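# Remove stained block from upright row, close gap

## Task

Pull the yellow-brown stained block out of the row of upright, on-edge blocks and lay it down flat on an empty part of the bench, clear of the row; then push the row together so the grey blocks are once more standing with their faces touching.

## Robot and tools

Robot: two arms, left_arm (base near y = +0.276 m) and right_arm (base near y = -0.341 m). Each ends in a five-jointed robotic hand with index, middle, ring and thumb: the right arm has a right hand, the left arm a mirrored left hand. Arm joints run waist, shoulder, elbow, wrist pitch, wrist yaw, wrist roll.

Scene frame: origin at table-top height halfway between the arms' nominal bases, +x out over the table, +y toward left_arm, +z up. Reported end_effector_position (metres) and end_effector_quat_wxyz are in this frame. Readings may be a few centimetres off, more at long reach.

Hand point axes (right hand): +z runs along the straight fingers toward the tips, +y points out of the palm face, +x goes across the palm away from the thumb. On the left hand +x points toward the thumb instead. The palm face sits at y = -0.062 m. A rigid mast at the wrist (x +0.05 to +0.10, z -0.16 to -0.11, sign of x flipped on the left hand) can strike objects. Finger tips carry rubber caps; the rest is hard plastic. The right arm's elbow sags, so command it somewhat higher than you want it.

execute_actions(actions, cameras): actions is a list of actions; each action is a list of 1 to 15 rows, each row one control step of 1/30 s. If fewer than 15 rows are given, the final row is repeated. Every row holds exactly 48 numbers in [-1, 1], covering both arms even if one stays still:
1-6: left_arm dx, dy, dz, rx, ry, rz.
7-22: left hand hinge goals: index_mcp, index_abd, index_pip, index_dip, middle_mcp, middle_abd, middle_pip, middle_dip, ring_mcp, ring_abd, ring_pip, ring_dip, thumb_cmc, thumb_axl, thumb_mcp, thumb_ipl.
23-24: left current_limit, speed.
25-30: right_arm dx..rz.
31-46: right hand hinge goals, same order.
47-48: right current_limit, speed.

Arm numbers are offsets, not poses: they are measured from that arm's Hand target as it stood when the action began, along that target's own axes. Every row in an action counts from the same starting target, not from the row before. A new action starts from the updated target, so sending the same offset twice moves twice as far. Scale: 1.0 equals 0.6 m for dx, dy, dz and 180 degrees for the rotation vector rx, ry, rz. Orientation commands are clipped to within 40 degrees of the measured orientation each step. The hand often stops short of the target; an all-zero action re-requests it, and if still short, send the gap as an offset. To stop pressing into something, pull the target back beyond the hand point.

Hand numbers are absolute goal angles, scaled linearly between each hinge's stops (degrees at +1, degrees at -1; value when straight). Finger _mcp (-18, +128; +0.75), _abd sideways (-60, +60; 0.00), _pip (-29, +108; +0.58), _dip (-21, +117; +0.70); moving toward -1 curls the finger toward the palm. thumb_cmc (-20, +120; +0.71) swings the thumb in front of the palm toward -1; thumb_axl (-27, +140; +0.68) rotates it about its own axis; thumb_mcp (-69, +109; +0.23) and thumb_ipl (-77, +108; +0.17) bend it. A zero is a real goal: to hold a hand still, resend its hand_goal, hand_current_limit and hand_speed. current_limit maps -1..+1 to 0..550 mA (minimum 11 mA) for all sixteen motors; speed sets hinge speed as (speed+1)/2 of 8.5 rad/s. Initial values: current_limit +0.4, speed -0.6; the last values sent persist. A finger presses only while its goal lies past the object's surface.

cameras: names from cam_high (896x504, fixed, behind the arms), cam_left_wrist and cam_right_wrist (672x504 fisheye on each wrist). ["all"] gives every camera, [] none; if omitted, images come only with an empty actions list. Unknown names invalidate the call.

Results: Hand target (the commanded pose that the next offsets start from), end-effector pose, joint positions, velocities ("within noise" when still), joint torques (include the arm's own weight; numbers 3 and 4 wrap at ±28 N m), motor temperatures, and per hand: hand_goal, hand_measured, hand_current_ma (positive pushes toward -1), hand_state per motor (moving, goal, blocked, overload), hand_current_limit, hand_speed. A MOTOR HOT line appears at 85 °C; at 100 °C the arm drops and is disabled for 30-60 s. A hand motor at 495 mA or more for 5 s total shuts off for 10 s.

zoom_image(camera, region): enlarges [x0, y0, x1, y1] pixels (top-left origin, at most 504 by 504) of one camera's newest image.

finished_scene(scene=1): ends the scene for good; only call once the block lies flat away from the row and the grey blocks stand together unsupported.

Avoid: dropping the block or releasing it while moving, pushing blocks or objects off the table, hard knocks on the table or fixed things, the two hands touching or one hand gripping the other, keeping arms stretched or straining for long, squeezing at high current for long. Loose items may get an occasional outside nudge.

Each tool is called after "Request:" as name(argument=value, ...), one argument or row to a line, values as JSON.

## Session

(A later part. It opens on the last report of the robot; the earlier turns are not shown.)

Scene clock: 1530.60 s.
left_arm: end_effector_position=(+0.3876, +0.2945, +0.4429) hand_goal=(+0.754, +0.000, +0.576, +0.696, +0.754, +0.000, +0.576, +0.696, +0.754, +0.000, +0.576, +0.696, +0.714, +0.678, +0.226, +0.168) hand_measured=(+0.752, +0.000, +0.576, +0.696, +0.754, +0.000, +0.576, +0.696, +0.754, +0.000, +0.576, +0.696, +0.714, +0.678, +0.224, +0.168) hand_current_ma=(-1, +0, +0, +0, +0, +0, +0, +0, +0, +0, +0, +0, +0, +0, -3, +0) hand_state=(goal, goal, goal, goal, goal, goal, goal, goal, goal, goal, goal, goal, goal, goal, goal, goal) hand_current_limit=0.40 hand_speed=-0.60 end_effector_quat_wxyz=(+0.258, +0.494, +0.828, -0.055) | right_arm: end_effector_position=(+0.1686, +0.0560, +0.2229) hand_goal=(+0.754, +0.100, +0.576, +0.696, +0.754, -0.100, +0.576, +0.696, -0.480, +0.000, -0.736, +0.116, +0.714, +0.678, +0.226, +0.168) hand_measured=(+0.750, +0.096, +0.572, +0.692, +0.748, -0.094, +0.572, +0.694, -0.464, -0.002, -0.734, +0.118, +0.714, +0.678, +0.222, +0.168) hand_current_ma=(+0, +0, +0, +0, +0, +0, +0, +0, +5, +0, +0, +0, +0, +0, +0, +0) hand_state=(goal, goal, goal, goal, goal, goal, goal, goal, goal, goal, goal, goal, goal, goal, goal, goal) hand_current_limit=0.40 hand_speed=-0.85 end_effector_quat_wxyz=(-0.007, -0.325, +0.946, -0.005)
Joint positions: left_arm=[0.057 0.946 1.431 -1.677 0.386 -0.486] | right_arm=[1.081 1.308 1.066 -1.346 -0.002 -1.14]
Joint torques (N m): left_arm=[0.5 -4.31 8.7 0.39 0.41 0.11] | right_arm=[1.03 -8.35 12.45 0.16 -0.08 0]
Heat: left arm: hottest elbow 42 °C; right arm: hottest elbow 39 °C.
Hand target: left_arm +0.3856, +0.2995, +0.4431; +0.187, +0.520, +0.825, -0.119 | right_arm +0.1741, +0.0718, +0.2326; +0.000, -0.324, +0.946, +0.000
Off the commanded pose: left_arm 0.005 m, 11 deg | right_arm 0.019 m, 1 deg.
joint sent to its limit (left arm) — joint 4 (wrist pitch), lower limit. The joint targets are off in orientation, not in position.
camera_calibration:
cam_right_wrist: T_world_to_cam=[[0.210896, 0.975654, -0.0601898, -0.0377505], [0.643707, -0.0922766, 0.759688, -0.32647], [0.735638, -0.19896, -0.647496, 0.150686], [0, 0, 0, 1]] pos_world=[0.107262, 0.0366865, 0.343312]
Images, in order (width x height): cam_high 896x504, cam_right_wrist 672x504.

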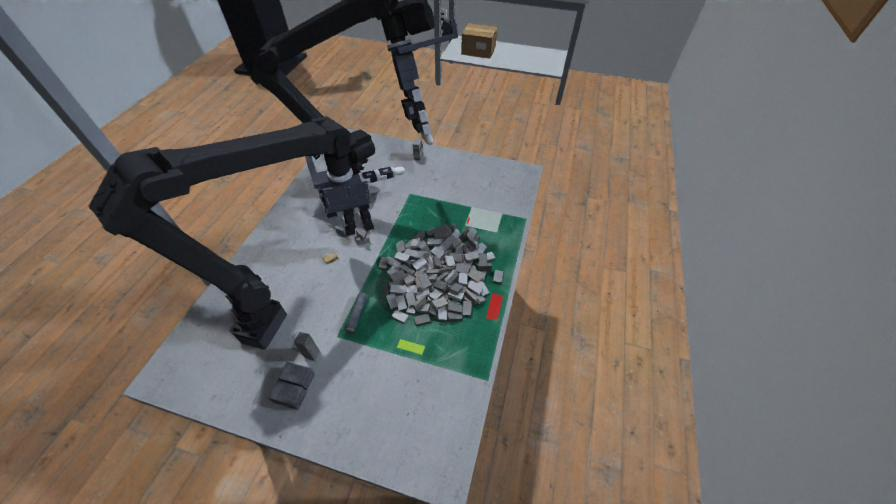

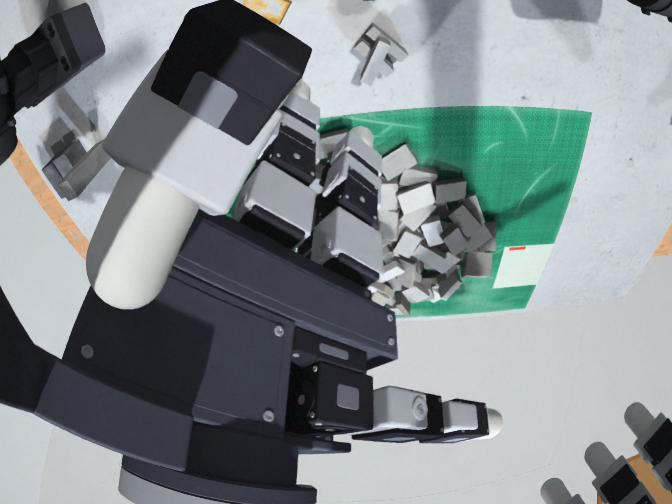

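Request:
execute_actions(
  actions=[
    [[0,0,0,0,0,0,0.754,0,0.576,0.696,0.754,0,0.576,0.696,0.754,0,0.576,0.696,0.714,0.678,0.226,0.168,0.4,-0.6,-0.0512,-0.0102,-0.01,0,0,0.189,0.754,0.2,0.576,0.696,0.754,-0.2,0.576,0.696,-0.48,0,-0.737,0.116,0.714,0.678,0.226,0.168,0.4,-0.8]],
    [[0,0,0,0,0,0,0.754,0,0.576,0.696,0.754,0,0.576,0.696,0.754,0,0.576,0.696,0.714,0.678,0.226,0.168,0.4,-0.6,0,0,0,0,0,0,0.754,0.2,0.576,0.696,0.754,-0.2,0.576,0.696,-0.48,0,-0.737,0.116,0.714,0.678,0.226,0.168,0.4,-0.8]],
    [[0,0,0,0,0,0,0.754,0,0.576,0.696,0.754,0,0.576,0.696,0.754,0,0.576,0.696,0.714,0.678,0.226,0.168,0.4,-0.6,-0.0481,0.0202,0,0,0,0.19,0.754,0.2,0.576,0.696,0.754,-0.2,0.576,0.696,-0.48,0,-0.737,0.116,0.714,0.678,0.226,0.168,0.4,-0.8]],
    [[0,0,0,0,0,0,0.754,0,0.576,0.696,0.754,0,0.576,0.696,0.754,0,0.576,0.696,0.714,0.678,0.226,0.168,0.4,-0.6,0,0,0,0,0,0,0.754,0.2,0.576,0.696,0.754,-0.2,0.576,0.696,-0.48,0,-0.737,0.116,0.714,0.678,0.226,0.168,0.4,-0.8]],
  ],
  cameras=["cam_high","cam_right_wrist"],
)

Request:
zoom_image(
  camera="cam_high",
  region=[335, 200, 405, 260],
)

Scene clock: 1546.67 s.
left_arm: end_effector_position=(+0.3876, +0.2945, +0.4429) hand_goal=(+0.754, +0.000, +0.576, +0.696, +0.754, +0.000, +0.576, +0.696, +0.754, +0.000, +0.576, +0.696, +0.714, +0.678, +0.226, +0.168) hand_measured=(+0.752, +0.000, +0.576, +0.696, +0.754, +0.000, +0.576, +0.696, +0.754, +0.000, +0.576, +0.696, +0.714, +0.678, +0.224, +0.168) hand_current_ma=(-1, +0, +0, +0, +0, +0, +0, +0, +0, +0, +0, +0, +0, +0, -3, +0) hand_state=(goal, goal, goal, goal, goal, goal, goal, goal, goal, goal, goal, goal, goal, goal, goal, goal) hand_current_limit=0.40 hand_speed=-0.60 end_effector_quat_wxyz=(+0.258, +0.494, +0.828, -0.055) | right_arm: end_effector_position=(+0.2297, +0.0829, +0.2300) hand_goal=(+0.754, +0.200, +0.576, +0.696, +0.754, -0.200, +0.576, +0.696, -0.480, +0.000, -0.736, +0.116, +0.714, +0.678, +0.226, +0.168) hand_measured=(+0.750, +0.196, +0.572, +0.694, +0.750, -0.194, +0.572, +0.694, -0.464, -0.002, -0.734, +0.118, +0.714, +0.678, +0.222, +0.168) hand_current_ma=(+0, +0, +0, +0, +0, +0, +0, +0, +5, +0, +0, +0, +0, +0, +0, +0) hand_state=(goal, goal, goal, goal, goal, goal, goal, goal, goal, goal, goal, goal, goal, goal, goal, goal) hand_current_limit=0.40 hand_speed=-0.80 end_effector_quat_wxyz=(-0.002, +0.264, +0.965, -0.006)
Joint positions: left_arm=[0.057 0.946 1.431 -1.677 0.386 -0.486] | right_arm=[1.22 1.375 1.149 -1.358 -0.004 0.196]
Joint torques (N m): left_arm=[0.44 -4.01 8.68 0.5 0.42 0.15] | right_arm=[1.55 -9.52 12.59 0.09 0.23 0.02]
Heat: left arm: hottest elbow 42 °C; right arm: hottest elbow 43 °C.
Hand target: left_arm +0.3856, +0.2995, +0.4431; +0.187, +0.520, +0.825, -0.119 | right_arm +0.2302, +0.0997, +0.2387; +0.000, +0.263, +0.965, +0.000
Off the commanded pose: left_arm 0.005 m, 11 deg | right_arm 0.019 m, 1 deg.
joint sent to its limit (left arm) — joint 4 (wrist pitch), lower limit. The joint targets are off in orientation, not in position.
camera_calibration:
cam_right_wrist: T_world_to_cam=[[0.985742, 0.159526, -0.0535138, -0.188268], [0.14244, -0.621838, 0.770083, -0.212018], [0.0895714, -0.766726, -0.635695, 0.308488], [0, 0, 0, 1]] pos_world=[0.188152, 0.134719, 0.349301]
Images, in order (width x height): cam_high 896x504, cam_right_wrist 672x504.

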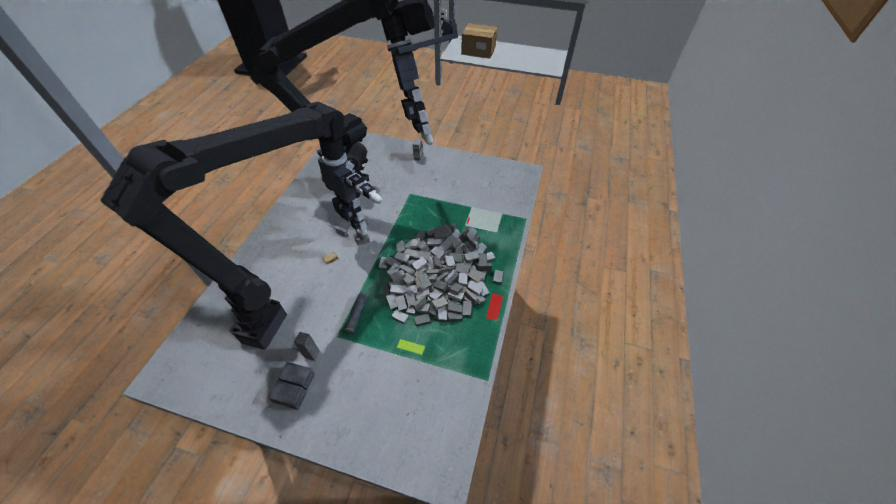

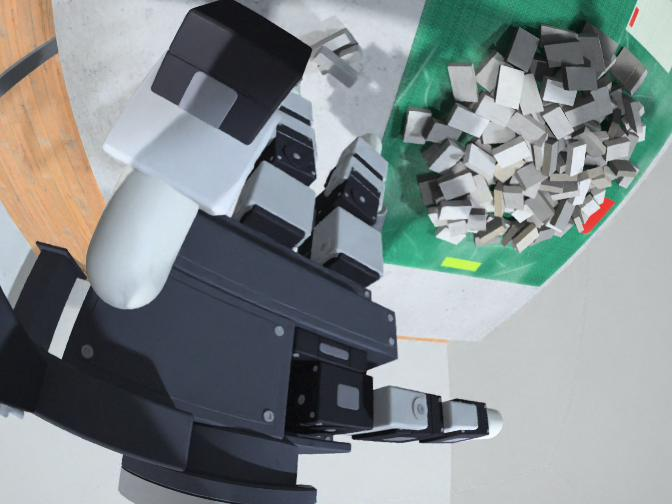

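Scaled by 7.200 from the camera's 896x504 image, which has a finer 1280x720 frame.

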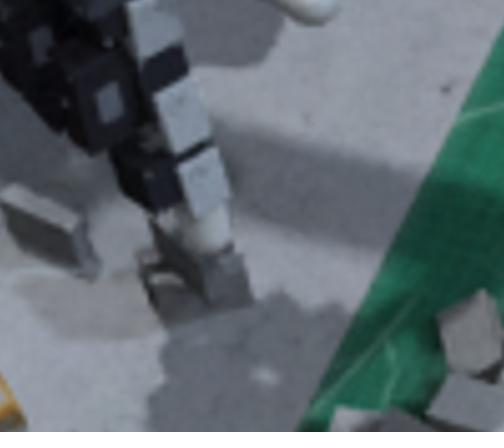

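Request:
zoom_image(
  camera="cam_right_wrist",
  region=[270, 0, 420, 150],
)

Scaled by 3.360 from the camera's 672x504 image, which has a finer 960x720 frame.

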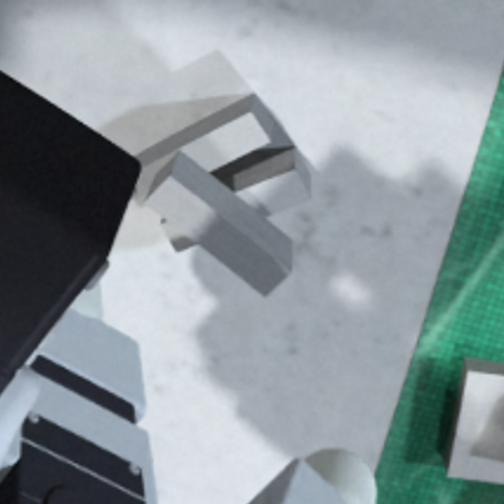

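Request:
zoom_image(
  camera="cam_right_wrist",
  region=[305, 20, 370, 95],
)

Scaled by 6.720 from the camera's 672x504 image, which has a finer 960x720 frame.

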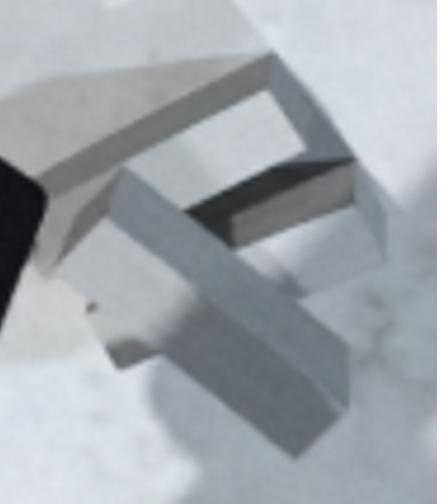

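Request:
execute_actions(
  actions=[
    [[0,0,0,0,0,0,0.754,0,0.576,0.696,0.754,0,0.576,0.696,0.754,0,0.576,0.696,0.714,0.678,0.226,0.168,0.4,-0.6,0,0,0.08,0,0,0,0.754,0.2,0.576,0.696,0.754,-0.2,0.576,0.696,-0.48,0,-0.737,0.116,0.714,0.678,0.226,0.168,0.4,-0.8]],
  ],
  cameras=["cam_high","cam_right_wrist"],
)

Request:
zoom_image(
  camera="cam_right_wrist",
  region=[270, 30, 400, 180],
)

Request:
zoom_image(
  camera="cam_high",
  region=[335, 210, 395, 260],
)

Scene clock: 1568.13 s.
left_arm: end_effector_position=(+0.3876, +0.2945, +0.4429) hand_goal=(+0.754, +0.000, +0.576, +0.696, +0.754, +0.000, +0.576, +0.696, +0.754, +0.000, +0.576, +0.696, +0.714, +0.678, +0.226, +0.168) hand_measured=(+0.752, +0.000, +0.576, +0.696, +0.754, +0.000, +0.576, +0.696, +0.754, +0.000, +0.576, +0.696, +0.714, +0.678, +0.224, +0.168) hand_current_ma=(-1, +0, +0, +0, +0, +0, +0, +0, +0, +0, +0, +0, +0, +0, -3, +0) hand_state=(goal, goal, goal, goal, goal, goal, goal, goal, goal, goal, goal, goal, goal, goal, goal, goal) hand_current_limit=0.40 hand_speed=-0.60 end_effector_quat_wxyz=(+0.258, +0.494, +0.828, -0.055) | right_arm: end_effector_position=(+0.2347, +0.0973, +0.2032) hand_goal=(+0.754, +0.200, +0.576, +0.696, +0.754, -0.200, +0.576, +0.696, -0.480, +0.000, -0.736, +0.116, +0.714, +0.678, +0.226, +0.168) hand_measured=(+0.752, +0.196, +0.574, +0.694, +0.752, -0.194, +0.574, +0.694, -0.464, -0.002, -0.734, +0.118, +0.714, +0.678, +0.222, +0.168) hand_current_ma=(+0, +0, +0, +0, +0, +0, +0, +0, +5, +0, +0, +0, +0, +0, +0, +0) hand_state=(goal, goal, goal, goal, goal, goal, goal, goal, goal, goal, goal, goal, goal, goal, goal, goal) hand_current_limit=0.40 hand_speed=-0.80 end_effector_quat_wxyz=(-0.001, +0.264, +0.964, +0.009)
Joint positions: left_arm=[0.057 0.946 1.431 -1.677 0.386 -0.486] | right_arm=[1.22 1.415 1.11 -1.247 -0.003 0.197]
Joint torques (N m): left_arm=[0.32 -4.31 8.65 0.55 0.38 0.15] | right_arm=[1.67 -10.4 7.91 0.84 0.22 0.01]
Heat: left arm: hottest elbow 42 °C; right arm: hottest elbow 43 °C.
Hand target: left_arm +0.3856, +0.2995, +0.4431; +0.187, +0.520, +0.825, -0.119 | right_arm +0.2300, +0.0997, +0.1906; +0.000, +0.262, +0.965, +0.000
Off the commanded pose: left_arm 0.005 m, 11 deg | right_arm 0.014 m, 1 deg.
joint sent to its limit (left arm) — joint 4 (wrist pitch), lower limit. The joint targets are off in orientation, not in position.
camera_calibration:
cam_right_wrist: T_world_to_cam=[[0.986379, 0.160058, -0.0379204, -0.200369], [0.133491, -0.644241, 0.753083, -0.175502], [0.0961068, -0.747887, -0.656832, 0.302891], [0, 0, 0, 1]] pos_world=[0.191958, 0.145533, 0.323518]
Images, in order (width x height): cam_high 896x504, cam_right_wrist 672x504.

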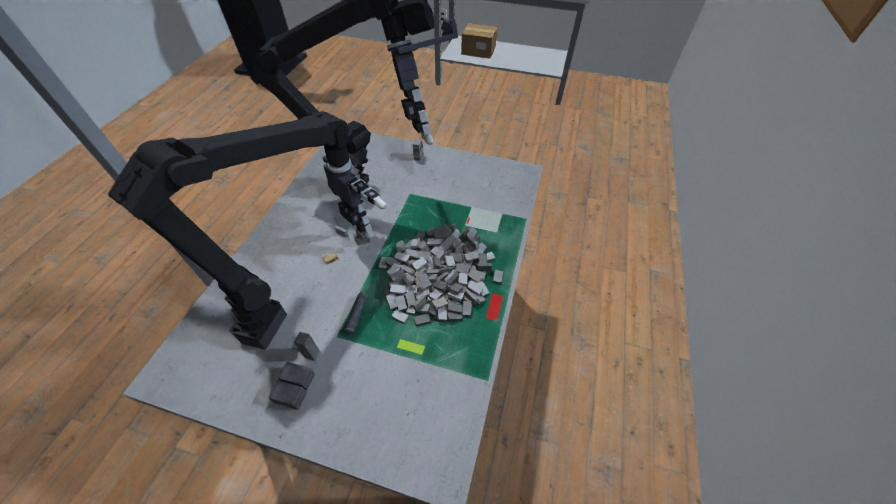

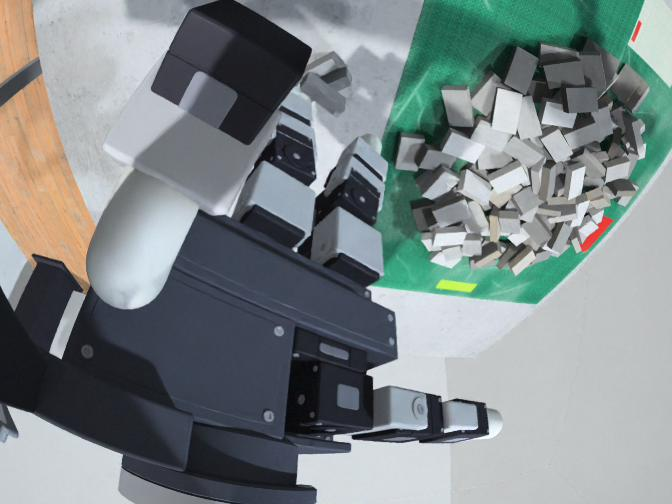

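Scaled by 3.360 from the camera's 672x504 image, which has a finer 960x720 frame.

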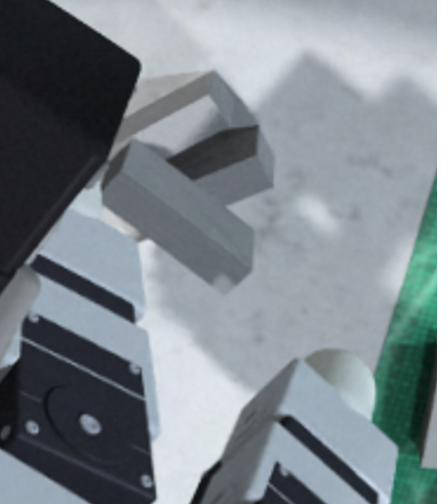

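Scaled by 8.400 from the camera's 896x504 image, which has a finer 1280x720 frame.

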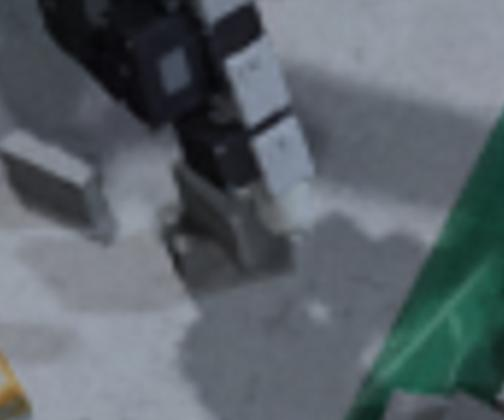

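Request:
execute_actions(
  actions=[
    [[0,0,0,0,0,0,0.754,0,0.576,0.696,0.754,0,0.576,0.696,0.754,0,0.576,0.696,0.714,0.678,0.226,0.168,0.4,-0.6,0.0107,-0.0042,0.024,0,0,0,0.754,0.2,0.576,0.696,0.754,-0.2,0.576,0.696,-0.48,0,-0.737,0.116,0.714,0.678,0.226,0.168,0.4,-0.8]],
  ],
  cameras=["cam_high","cam_right_wrist"],
)

Request:
zoom_image(
  camera="cam_right_wrist",
  region=[270, 30, 400, 180],
)

Request:
zoom_image(
  camera="cam_high",
  region=[335, 210, 395, 260],
)

Scene clock: 1580.03 s.
left_arm: end_effector_position=(+0.3876, +0.2945, +0.4429) hand_goal=(+0.754, +0.000, +0.576, +0.696, +0.754, +0.000, +0.576, +0.696, +0.754, +0.000, +0.576, +0.696, +0.714, +0.678, +0.226, +0.168) hand_measured=(+0.752, +0.000, +0.576, +0.696, +0.754, +0.000, +0.576, +0.696, +0.754, +0.000, +0.576, +0.696, +0.714, +0.678, +0.224, +0.168) hand_current_ma=(-1, +0, +0, +0, +0, +0, +0, +0, +0, +0, +0, +0, +0, +0, -3, +0) hand_state=(goal, goal, goal, goal, goal, goal, goal, goal, goal, goal, goal, goal, goal, goal, goal, goal) hand_current_limit=0.40 hand_speed=-0.60 end_effector_quat_wxyz=(+0.258, +0.494, +0.828, -0.055) | right_arm: end_effector_position=(+0.2275, +0.1001, +0.1920) hand_goal=(+0.754, +0.200, +0.576, +0.696, +0.754, -0.200, +0.576, +0.696, -0.480, +0.000, -0.736, +0.116, +0.714, +0.678, +0.226, +0.168) hand_measured=(+0.752, +0.196, +0.574, +0.694, +0.752, -0.194, +0.574, +0.694, -0.464, -0.002, -0.734, +0.118, +0.714, +0.678, +0.222, +0.168) hand_current_ma=(+0, +0, +0, +0, +0, +0, +0, +0, +5, +0, +0, +0, +0, +0, +0, +0) hand_state=(goal, goal, goal, goal, goal, goal, goal, goal, goal, goal, goal, goal, goal, goal, goal, goal) hand_current_limit=0.40 hand_speed=-0.80 end_effector_quat_wxyz=(+0.000, +0.263, +0.965, +0.013)
Joint positions: left_arm=[0.057 0.946 1.431 -1.677 0.386 -0.486] | right_arm=[1.24 1.421 1.084 -1.208 -0.002 0.213]
Joint torques (N m): left_arm=[0.56 -3.96 8.66 0.44 0.42 0.14] | right_arm=[1.38 -10.23 7.54 0.81 0.19 0.01]
Heat: left arm: hottest elbow 42 °C; right arm: hottest elbow 42 °C.
Hand target: left_arm +0.3856, +0.2995, +0.4431; +0.187, +0.520, +0.825, -0.119 | right_arm +0.2234, +0.1007, +0.1761; +0.000, +0.263, +0.965, +0.000
Off the commanded pose: left_arm 0.005 m, 11 deg | right_arm 0.016 m, 2 deg.
joint sent to its limit (left arm) — joint 4 (wrist pitch), lower limit. The joint targets are off in orientation, not in position.
camera_calibration:
cam_right_wrist: T_world_to_cam=[[0.985972, 0.163337, -0.0343665, -0.195128], [0.13356, -0.648555, 0.749358, -0.163128], [0.10011, -0.743436, -0.661272, 0.297889], [0, 0, 0, 1]] pos_world=[0.184357, 0.147536, 0.312522]
Images, in order (width x height): cam_high 896x504, cam_right_wrist 672x504.

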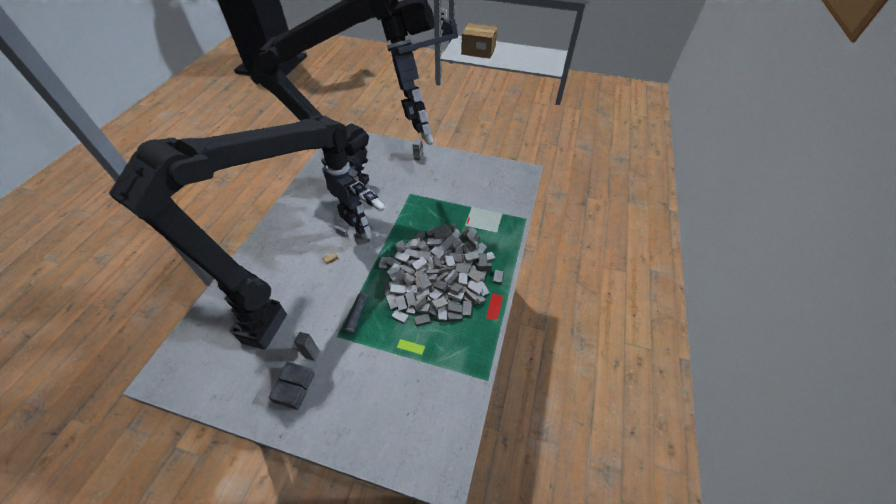

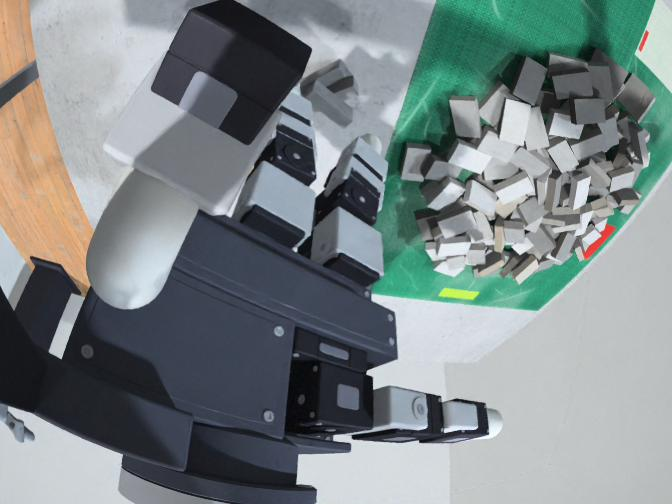

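Scaled by 3.360 from the camera's 672x504 image, which has a finer 960x720 frame.

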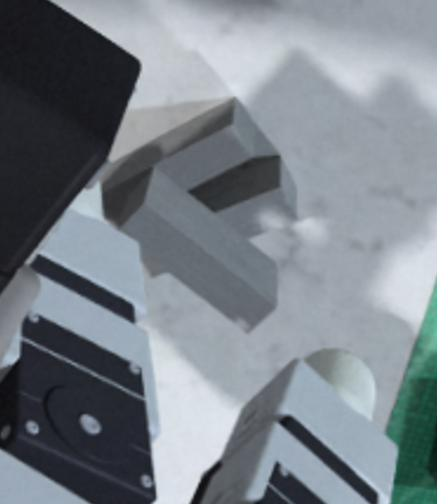

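Scaled by 8.400 from the camera's 896x504 image, which has a finer 1280x720 frame.

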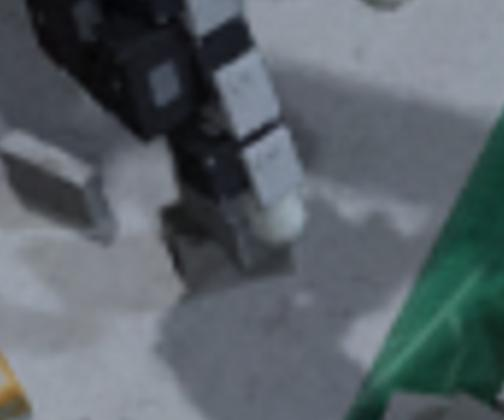

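Request:
zoom_image(
  camera="cam_right_wrist",
  region=[295, 55, 375, 135],
)

Scaled by 6.300 from the camera's 672x504 image, which has a finer 960x720 frame.

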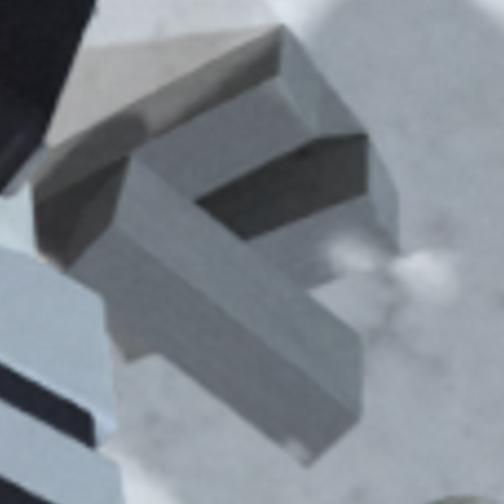

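Request:
execute_actions(
  actions=[
    [[0,0,0,0,0,0,0.754,0,0.576,0.696,0.754,0,0.576,0.696,0.754,0,0.576,0.696,0.714,0.678,0.226,0.168,0.4,-0.6,-0.002,-0.0105,0.045,0,0,0,0.754,0.2,0.576,0.696,0.754,-0.2,0.576,0.696,-0.48,0,-0.737,0.116,0.714,0.678,0.226,0.168,0.4,-0.8]],
  ],
  cameras=["cam_high","cam_right_wrist"],
)

Request:
zoom_image(
  camera="cam_right_wrist",
  region=[270, 50, 400, 200],
)

Request:
zoom_image(
  camera="cam_high",
  region=[335, 210, 395, 260],
)

Scene clock: 1600.43 s.
left_arm: end_effector_position=(+0.3876, +0.2945, +0.4429) hand_goal=(+0.754, +0.000, +0.576, +0.696, +0.754, +0.000, +0.576, +0.696, +0.754, +0.000, +0.576, +0.696, +0.714, +0.678, +0.226, +0.168) hand_measured=(+0.752, +0.000, +0.576, +0.696, +0.754, +0.000, +0.576, +0.696, +0.754, +0.000, +0.576, +0.696, +0.714, +0.678, +0.224, +0.168) hand_current_ma=(-1, +0, +0, +0, +0, +0, +0, +0, +0, +0, +0, +0, +0, +0, -3, +0) hand_state=(goal, goal, goal, goal, goal, goal, goal, goal, goal, goal, goal, goal, goal, goal, goal, goal) hand_current_limit=0.40 hand_speed=-0.60 end_effector_quat_wxyz=(+0.258, +0.494, +0.828, -0.055) | right_arm: end_effector_position=(+0.2256, +0.0939, +0.1622) hand_goal=(+0.754, +0.200, +0.576, +0.696, +0.754, -0.200, +0.576, +0.696, -0.480, +0.000, -0.736, +0.116, +0.714, +0.678, +0.226, +0.168) hand_measured=(+0.752, +0.196, +0.574, +0.694, +0.752, -0.194, +0.574, +0.694, -0.464, -0.002, -0.734, +0.118, +0.714, +0.678, +0.222, +0.168) hand_current_ma=(+0, +0, +0, +0, +0, +0, +0, +0, +5, +0, +0, +0, +0, +0, +0, +0) hand_state=(goal, goal, goal, goal, goal, goal, goal, goal, goal, goal, goal, goal, goal, goal, goal, goal) hand_current_limit=0.40 hand_speed=-0.80 end_effector_quat_wxyz=(-0.001, +0.263, +0.965, +0.010)
Joint positions: left_arm=[0.057 0.946 1.431 -1.677 0.386 -0.486] | right_arm=[1.24 1.438 1.019 -1.131 -0.002 0.214]
Joint torques (N m): left_arm=[0.44 -4.19 8.62 0.46 0.43 0.12] | right_arm=[1.44 -10.29 7.46 0.77 0.19 0.02]
Heat: left arm: hottest elbow 42 °C; right arm: hottest elbow 42 °C.
Hand target: left_arm +0.3856, +0.2995, +0.4431; +0.187, +0.520, +0.825, -0.119 | right_arm +0.2212, +0.0947, +0.1491; +0.000, +0.263, +0.965, +0.000
Off the commanded pose: left_arm 0.005 m, 11 deg | right_arm 0.014 m, 1 deg.
joint sent to its limit (left arm) — joint 4 (wrist pitch), lower limit. The joint targets are off in orientation, not in position.
camera_calibration:
cam_right_wrist: T_world_to_cam=[[0.986103, 0.161993, -0.0368645, -0.192708], [0.134069, -0.644896, 0.752419, -0.145539], [0.0981126, -0.746905, -0.657653, 0.27403], [0, 0, 0, 1]] pos_world=[0.182657, 0.142034, 0.282619]
Images, in order (width x height): cam_high 896x504, cam_right_wrist 672x504.

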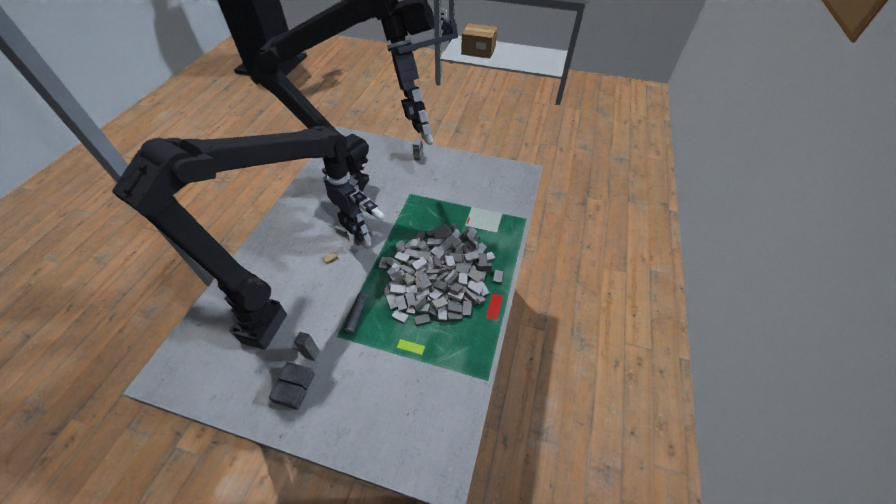

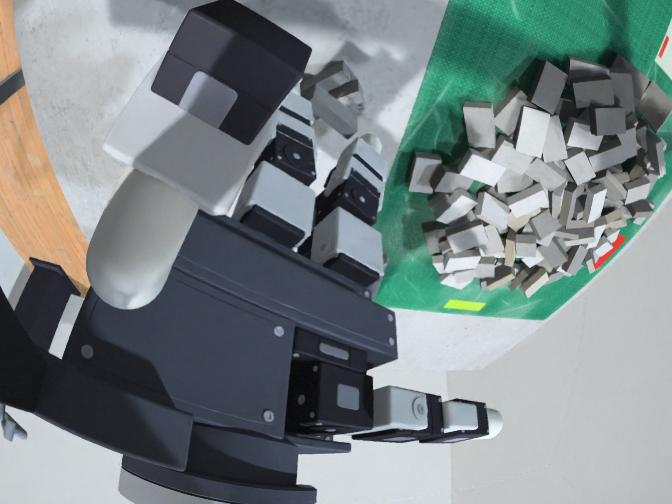

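Scaled by 3.360 from the camera's 672x504 image, which has a finer 960x720 frame.

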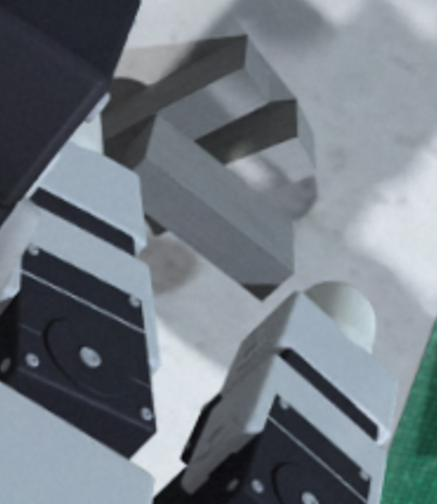

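Scaled by 8.400 from the camera's 896x504 image, which has a finer 1280x720 frame.

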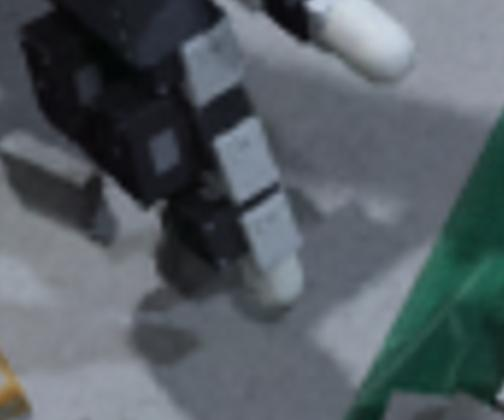

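Request:
zoom_image(
  camera="cam_right_wrist",
  region=[295, 55, 385, 155],
)

Scaled by 5.040 from the camera's 672x504 image, which has a finer 960x720 frame.

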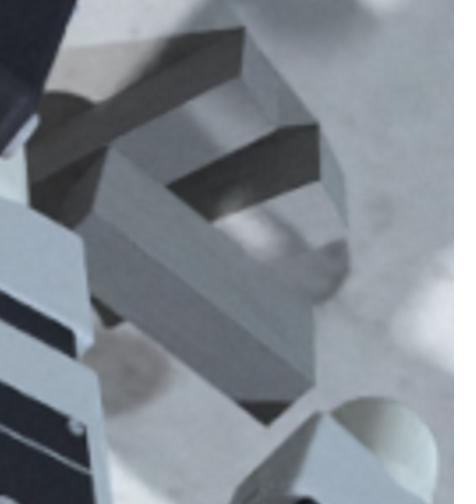

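Request:
execute_actions(
  actions=[
    [[0,0,0,0,0,0,0.754,0,0.576,0.696,0.754,0,0.576,0.696,0.754,0,0.576,0.696,0.714,0.678,0.226,0.168,0.4,-0.6,0,0,0,0,0,0,0.973,0.2,0.248,0.493,0.973,-0.2,0.248,0.493,-0.48,0,-0.737,0.116,0.714,0.678,0.226,0.168,0.4,-0.85]],
    [[0,0,0,0,0,0,0.754,0,0.576,0.696,0.754,0,0.576,0.696,0.754,0,0.576,0.696,0.714,0.678,0.226,0.168,0.4,-0.6,0,0,0,0,0,0,0.973,0.07,0.248,0.493,0.973,-0.07,0.248,0.493,-0.48,0,-0.737,0.116,0.714,0.678,0.226,0.168,0.3,-0.9]],
    [[0,0,0,0,0,0,0.754,0,0.576,0.696,0.754,0,0.576,0.696,0.754,0,0.576,0.696,0.714,0.678,0.226,0.168,0.4,-0.6,0,0,0,0,0,0,0.973,-0.08,0.248,0.493,0.973,0.08,0.248,0.493,-0.48,0,-0.737,0.116,0.714,0.678,0.226,0.168,0.3,-0.9]],
  ],
  cameras=["cam_high","cam_right_wrist"],
)

Request:
zoom_image(
  camera="cam_right_wrist",
  region=[270, 50, 400, 200],
)

Request:
zoom_image(
  camera="cam_high",
  region=[335, 210, 395, 260],
)

Scene clock: 1623.73 s.
left_arm: end_effector_position=(+0.3876, +0.2945, +0.4429) hand_goal=(+0.754, +0.000, +0.576, +0.696, +0.754, +0.000, +0.576, +0.696, +0.754, +0.000, +0.576, +0.696, +0.714, +0.678, +0.226, +0.168) hand_measured=(+0.752, +0.000, +0.576, +0.696, +0.754, +0.000, +0.576, +0.696, +0.754, +0.000, +0.576, +0.696, +0.714, +0.678, +0.224, +0.168) hand_current_ma=(-1, +0, +0, +0, +0, +0, +0, +0, +0, +0, +0, +0, +0, +0, -3, +0) hand_state=(goal, goal, goal, goal, goal, goal, goal, goal, goal, goal, goal, goal, goal, goal, goal, goal) hand_current_limit=0.40 hand_speed=-0.60 end_effector_quat_wxyz=(+0.258, +0.494, +0.828, -0.055) | right_arm: end_effector_position=(+0.2255, +0.0941, +0.1622) hand_goal=(+0.974, -0.080, +0.248, +0.494, +0.974, +0.080, +0.248, +0.494, -0.480, +0.000, -0.736, +0.116, +0.714, +0.678, +0.226, +0.168) hand_measured=(+0.966, +0.092, +0.252, +0.498, +0.968, -0.114, +0.252, +0.496, -0.464, -0.002, -0.734, +0.118, +0.714, +0.678, +0.222, +0.168) hand_current_ma=(-1, +333, +0, +0, -1, -357, +0, +0, +5, +0, +0, +0, +0, +0, +0, +0) hand_state=(goal, blocked, goal, goal, goal, blocked, goal, goal, goal, goal, goal, goal, goal, goal, goal, goal) hand_current_limit=0.30 hand_speed=-0.90 end_effector_quat_wxyz=(-0.001, +0.263, +0.965, +0.010)
Joint positions: left_arm=[0.057 0.946 1.431 -1.677 0.386 -0.486] | right_arm=[1.24 1.438 1.019 -1.131 -0.002 0.215]
Joint torques (N m): left_arm=[0.32 -4.25 8.64 0.54 0.41 0.14] | right_arm=[1.61 -10.29 7.49 0.77 0.19 0.04]
Heat: left arm: hottest elbow 42 °C; right arm: hottest elbow 39 °C.
Hand target: left_arm +0.3856, +0.2995, +0.4431; +0.187, +0.520, +0.825, -0.119 | right_arm +0.2212, +0.0947, +0.1491; +0.000, +0.263, +0.965, +0.000
Off the commanded pose: left_arm 0.005 m, 11 deg | right_arm 0.014 m, 1 deg.
joint sent to its limit (left arm) — joint 4 (wrist pitch), lower limit. The joint targets are off in orientation, not in position.
camera_calibration:
cam_right_wrist: T_world_to_cam=[[0.986108, 0.162008, -0.0366659, -0.192685], [0.133964, -0.645173, 0.7522, -0.145341], [0.0982064, -0.746663, -0.657914, 0.274137], [0, 0, 0, 1]] pos_world=[0.182557, 0.142134, 0.282619]
Images, in order (width x height): cam_high 896x504, cam_right_wrist 672x504.

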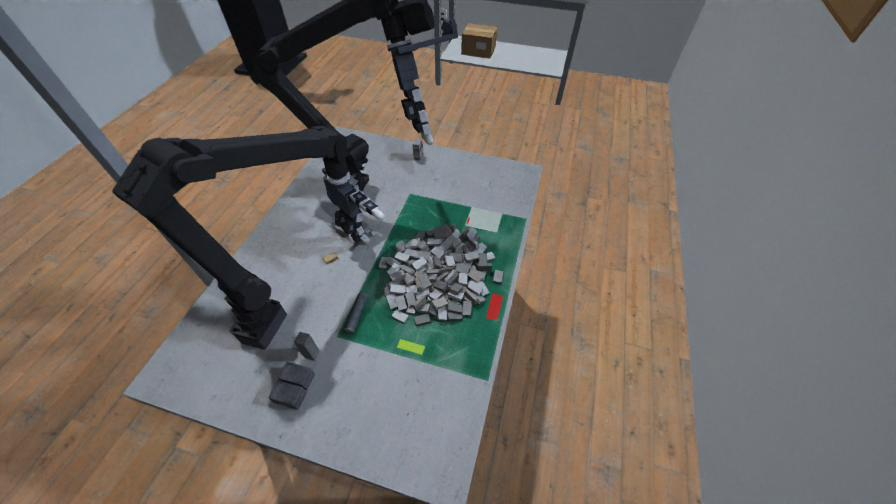

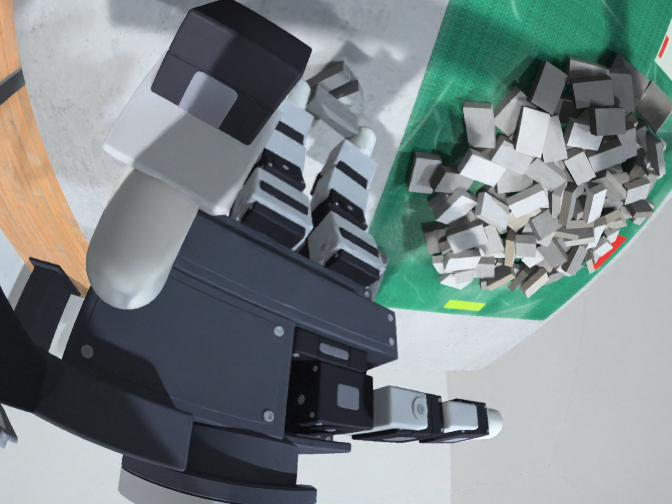

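Scaled by 3.360 from the camera's 672x504 image, which has a finer 960x720 frame.

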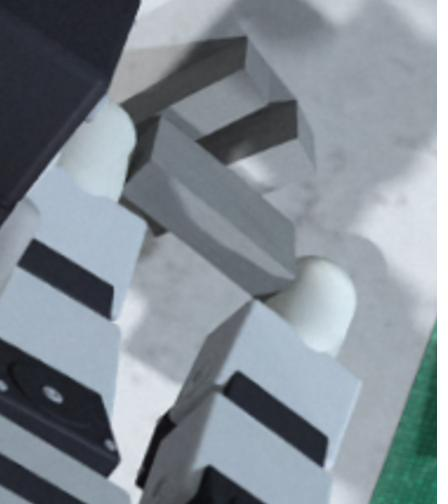

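Scaled by 8.400 from the camera's 896x504 image, which has a finer 1280x720 frame.

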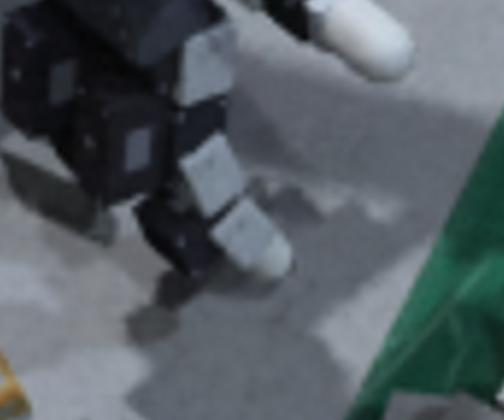

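Request:
execute_actions(
  actions=[
    [[0,0,0,0,0,0,0.754,0,0.576,0.696,0.754,0,0.576,0.696,0.754,0,0.576,0.696,0.714,0.678,0.226,0.168,0.4,-0.6,0.007,0.0275,-0.05,0,0,0,0.973,-0.08,0.248,0.493,0.973,0.08,0.248,0.493,-0.48,0,-0.737,0.116,0.714,0.678,0.226,0.168,0.3,-0.9]],
    [[0,0,0,0,0,0,0.754,0,0.576,0.696,0.754,0,0.576,0.696,0.754,0,0.576,0.696,0.714,0.678,0.226,0.168,0.4,-0.6,0,0,-0.08,0,0,0,0.973,-0.08,0.248,0.493,0.973,0.08,0.248,0.493,-0.48,0,-0.737,0.116,0.714,0.678,0.226,0.168,0.3,-0.9]],
  ],
  cameras=["cam_high","cam_right_wrist"],
)

Request:
zoom_image(
  camera="cam_right_wrist",
  region=[260, 0, 420, 160],
)

Request:
zoom_image(
  camera="cam_high",
  region=[335, 200, 395, 260],
)

Scene clock: 1630.37 s.
left_arm: end_effector_position=(+0.3876, +0.2945, +0.4429) hand_goal=(+0.754, +0.000, +0.576, +0.696, +0.754, +0.000, +0.576, +0.696, +0.754, +0.000, +0.576, +0.696, +0.714, +0.678, +0.226, +0.168) hand_measured=(+0.752, +0.000, +0.576, +0.696, +0.754, +0.000, +0.576, +0.696, +0.754, +0.000, +0.576, +0.696, +0.714, +0.678, +0.224, +0.168) hand_current_ma=(-1, +0, +0, +0, +0, +0, +0, +0, +0, +0, +0, +0, +0, +0, -3, +0) hand_state=(goal, goal, goal, goal, goal, goal, goal, goal, goal, goal, goal, goal, goal, goal, goal, goal) hand_current_limit=0.40 hand_speed=-0.60 end_effector_quat_wxyz=(+0.258, +0.494, +0.828, -0.055) | right_arm: end_effector_position=(+0.2261, +0.0958, +0.2027) hand_goal=(+0.974, -0.080, +0.248, +0.494, +0.974, +0.080, +0.248, +0.494, -0.480, +0.000, -0.736, +0.116, +0.714, +0.678, +0.226, +0.168) hand_measured=(+0.976, +0.092, +0.254, +0.498, +0.966, -0.114, +0.252, +0.496, -0.464, -0.002, -0.734, +0.118, +0.714, +0.678, +0.222, +0.168) hand_current_ma=(+0, +331, +1, +0, -1, -357, +0, +0, +5, +0, +0, +0, +0, +0, +0, +0) hand_state=(goal, blocked, goal, goal, goal, blocked, goal, goal, goal, goal, goal, goal, goal, goal, goal, goal) hand_current_limit=0.30 hand_speed=-0.90 end_effector_quat_wxyz=(-0.002, +0.264, +0.964, -0.023)
Joint positions: left_arm=[0.057 0.946 1.431 -1.677 0.386 -0.486] | right_arm=[1.24 1.442 1.151 -1.326 -0.002 0.215]
Joint torques (N m): left_arm=[0.67 -4.13 8.72 0.5 0.39 0.14] | right_arm=[1.44 -13.74 12.29 -0.18 0.16 0.02]
Heat: left arm: hottest elbow 42 °C; right arm: hottest elbow 39 °C.
Hand target: left_arm +0.3856, +0.2995, +0.4431; +0.187, +0.520, +0.825, -0.119 | right_arm +0.2260, +0.1111, +0.2272; +0.000, +0.263, +0.965, +0.000
Off the commanded pose: left_arm 0.005 m, 11 deg | right_arm 0.029 m, 3 deg.
joint sent to its limit (left arm) — joint 4 (wrist pitch), lower limit. The joint targets are off in orientation, not in position.
camera_calibration:
cam_right_wrist: T_world_to_cam=[[0.985128, 0.157902, -0.0677462, -0.185182], [0.149764, -0.595836, 0.789018, -0.190572], [0.0842222, -0.78743, -0.610623, 0.299469], [0, 0, 0, 1]] pos_world=[0.185747, 0.151502, 0.320682]
Images, in order (width x height): cam_high 896x504, cam_right_wrist 672x504.

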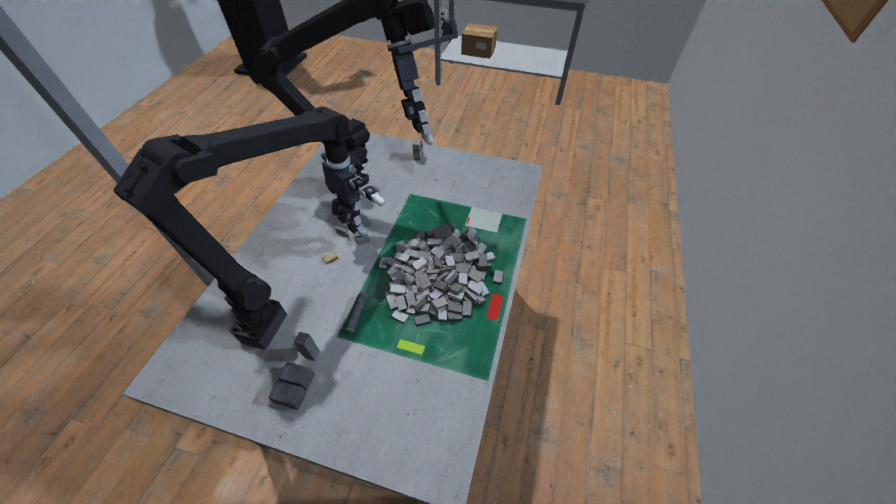

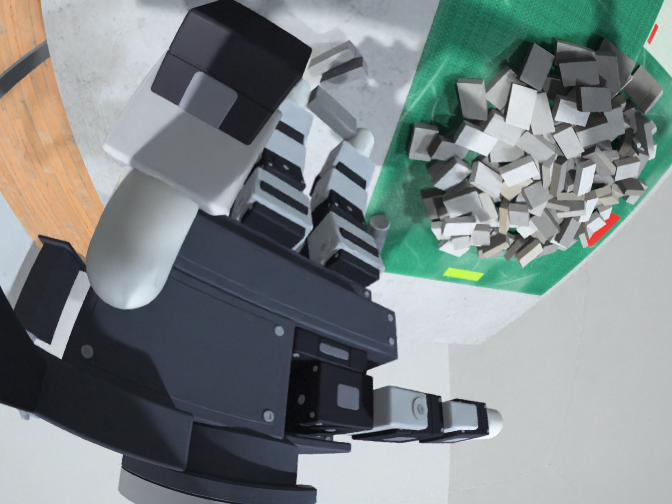

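Scaled by 3.150 from the camera's 672x504 image, which has a finer 960x720 frame.

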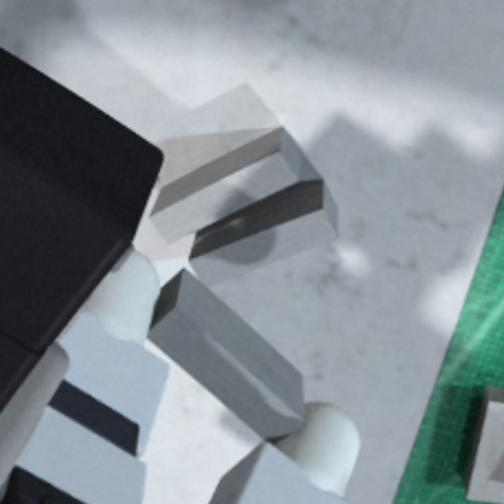

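Scaled by 8.400 from the camera's 896x504 image, which has a finer 1280x720 frame.

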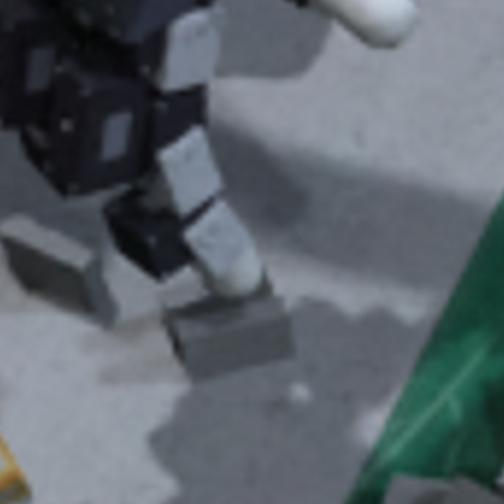

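Request:
zoom_image(
  camera="cam_right_wrist",
  region=[300, 25, 380, 105],
)

Scaled by 6.300 from the camera's 672x504 image, which has a finer 960x720 frame.

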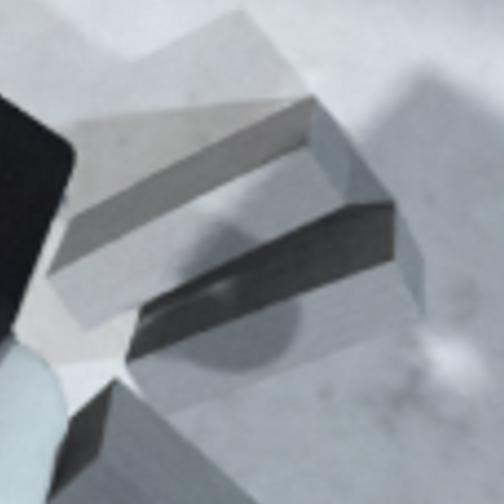

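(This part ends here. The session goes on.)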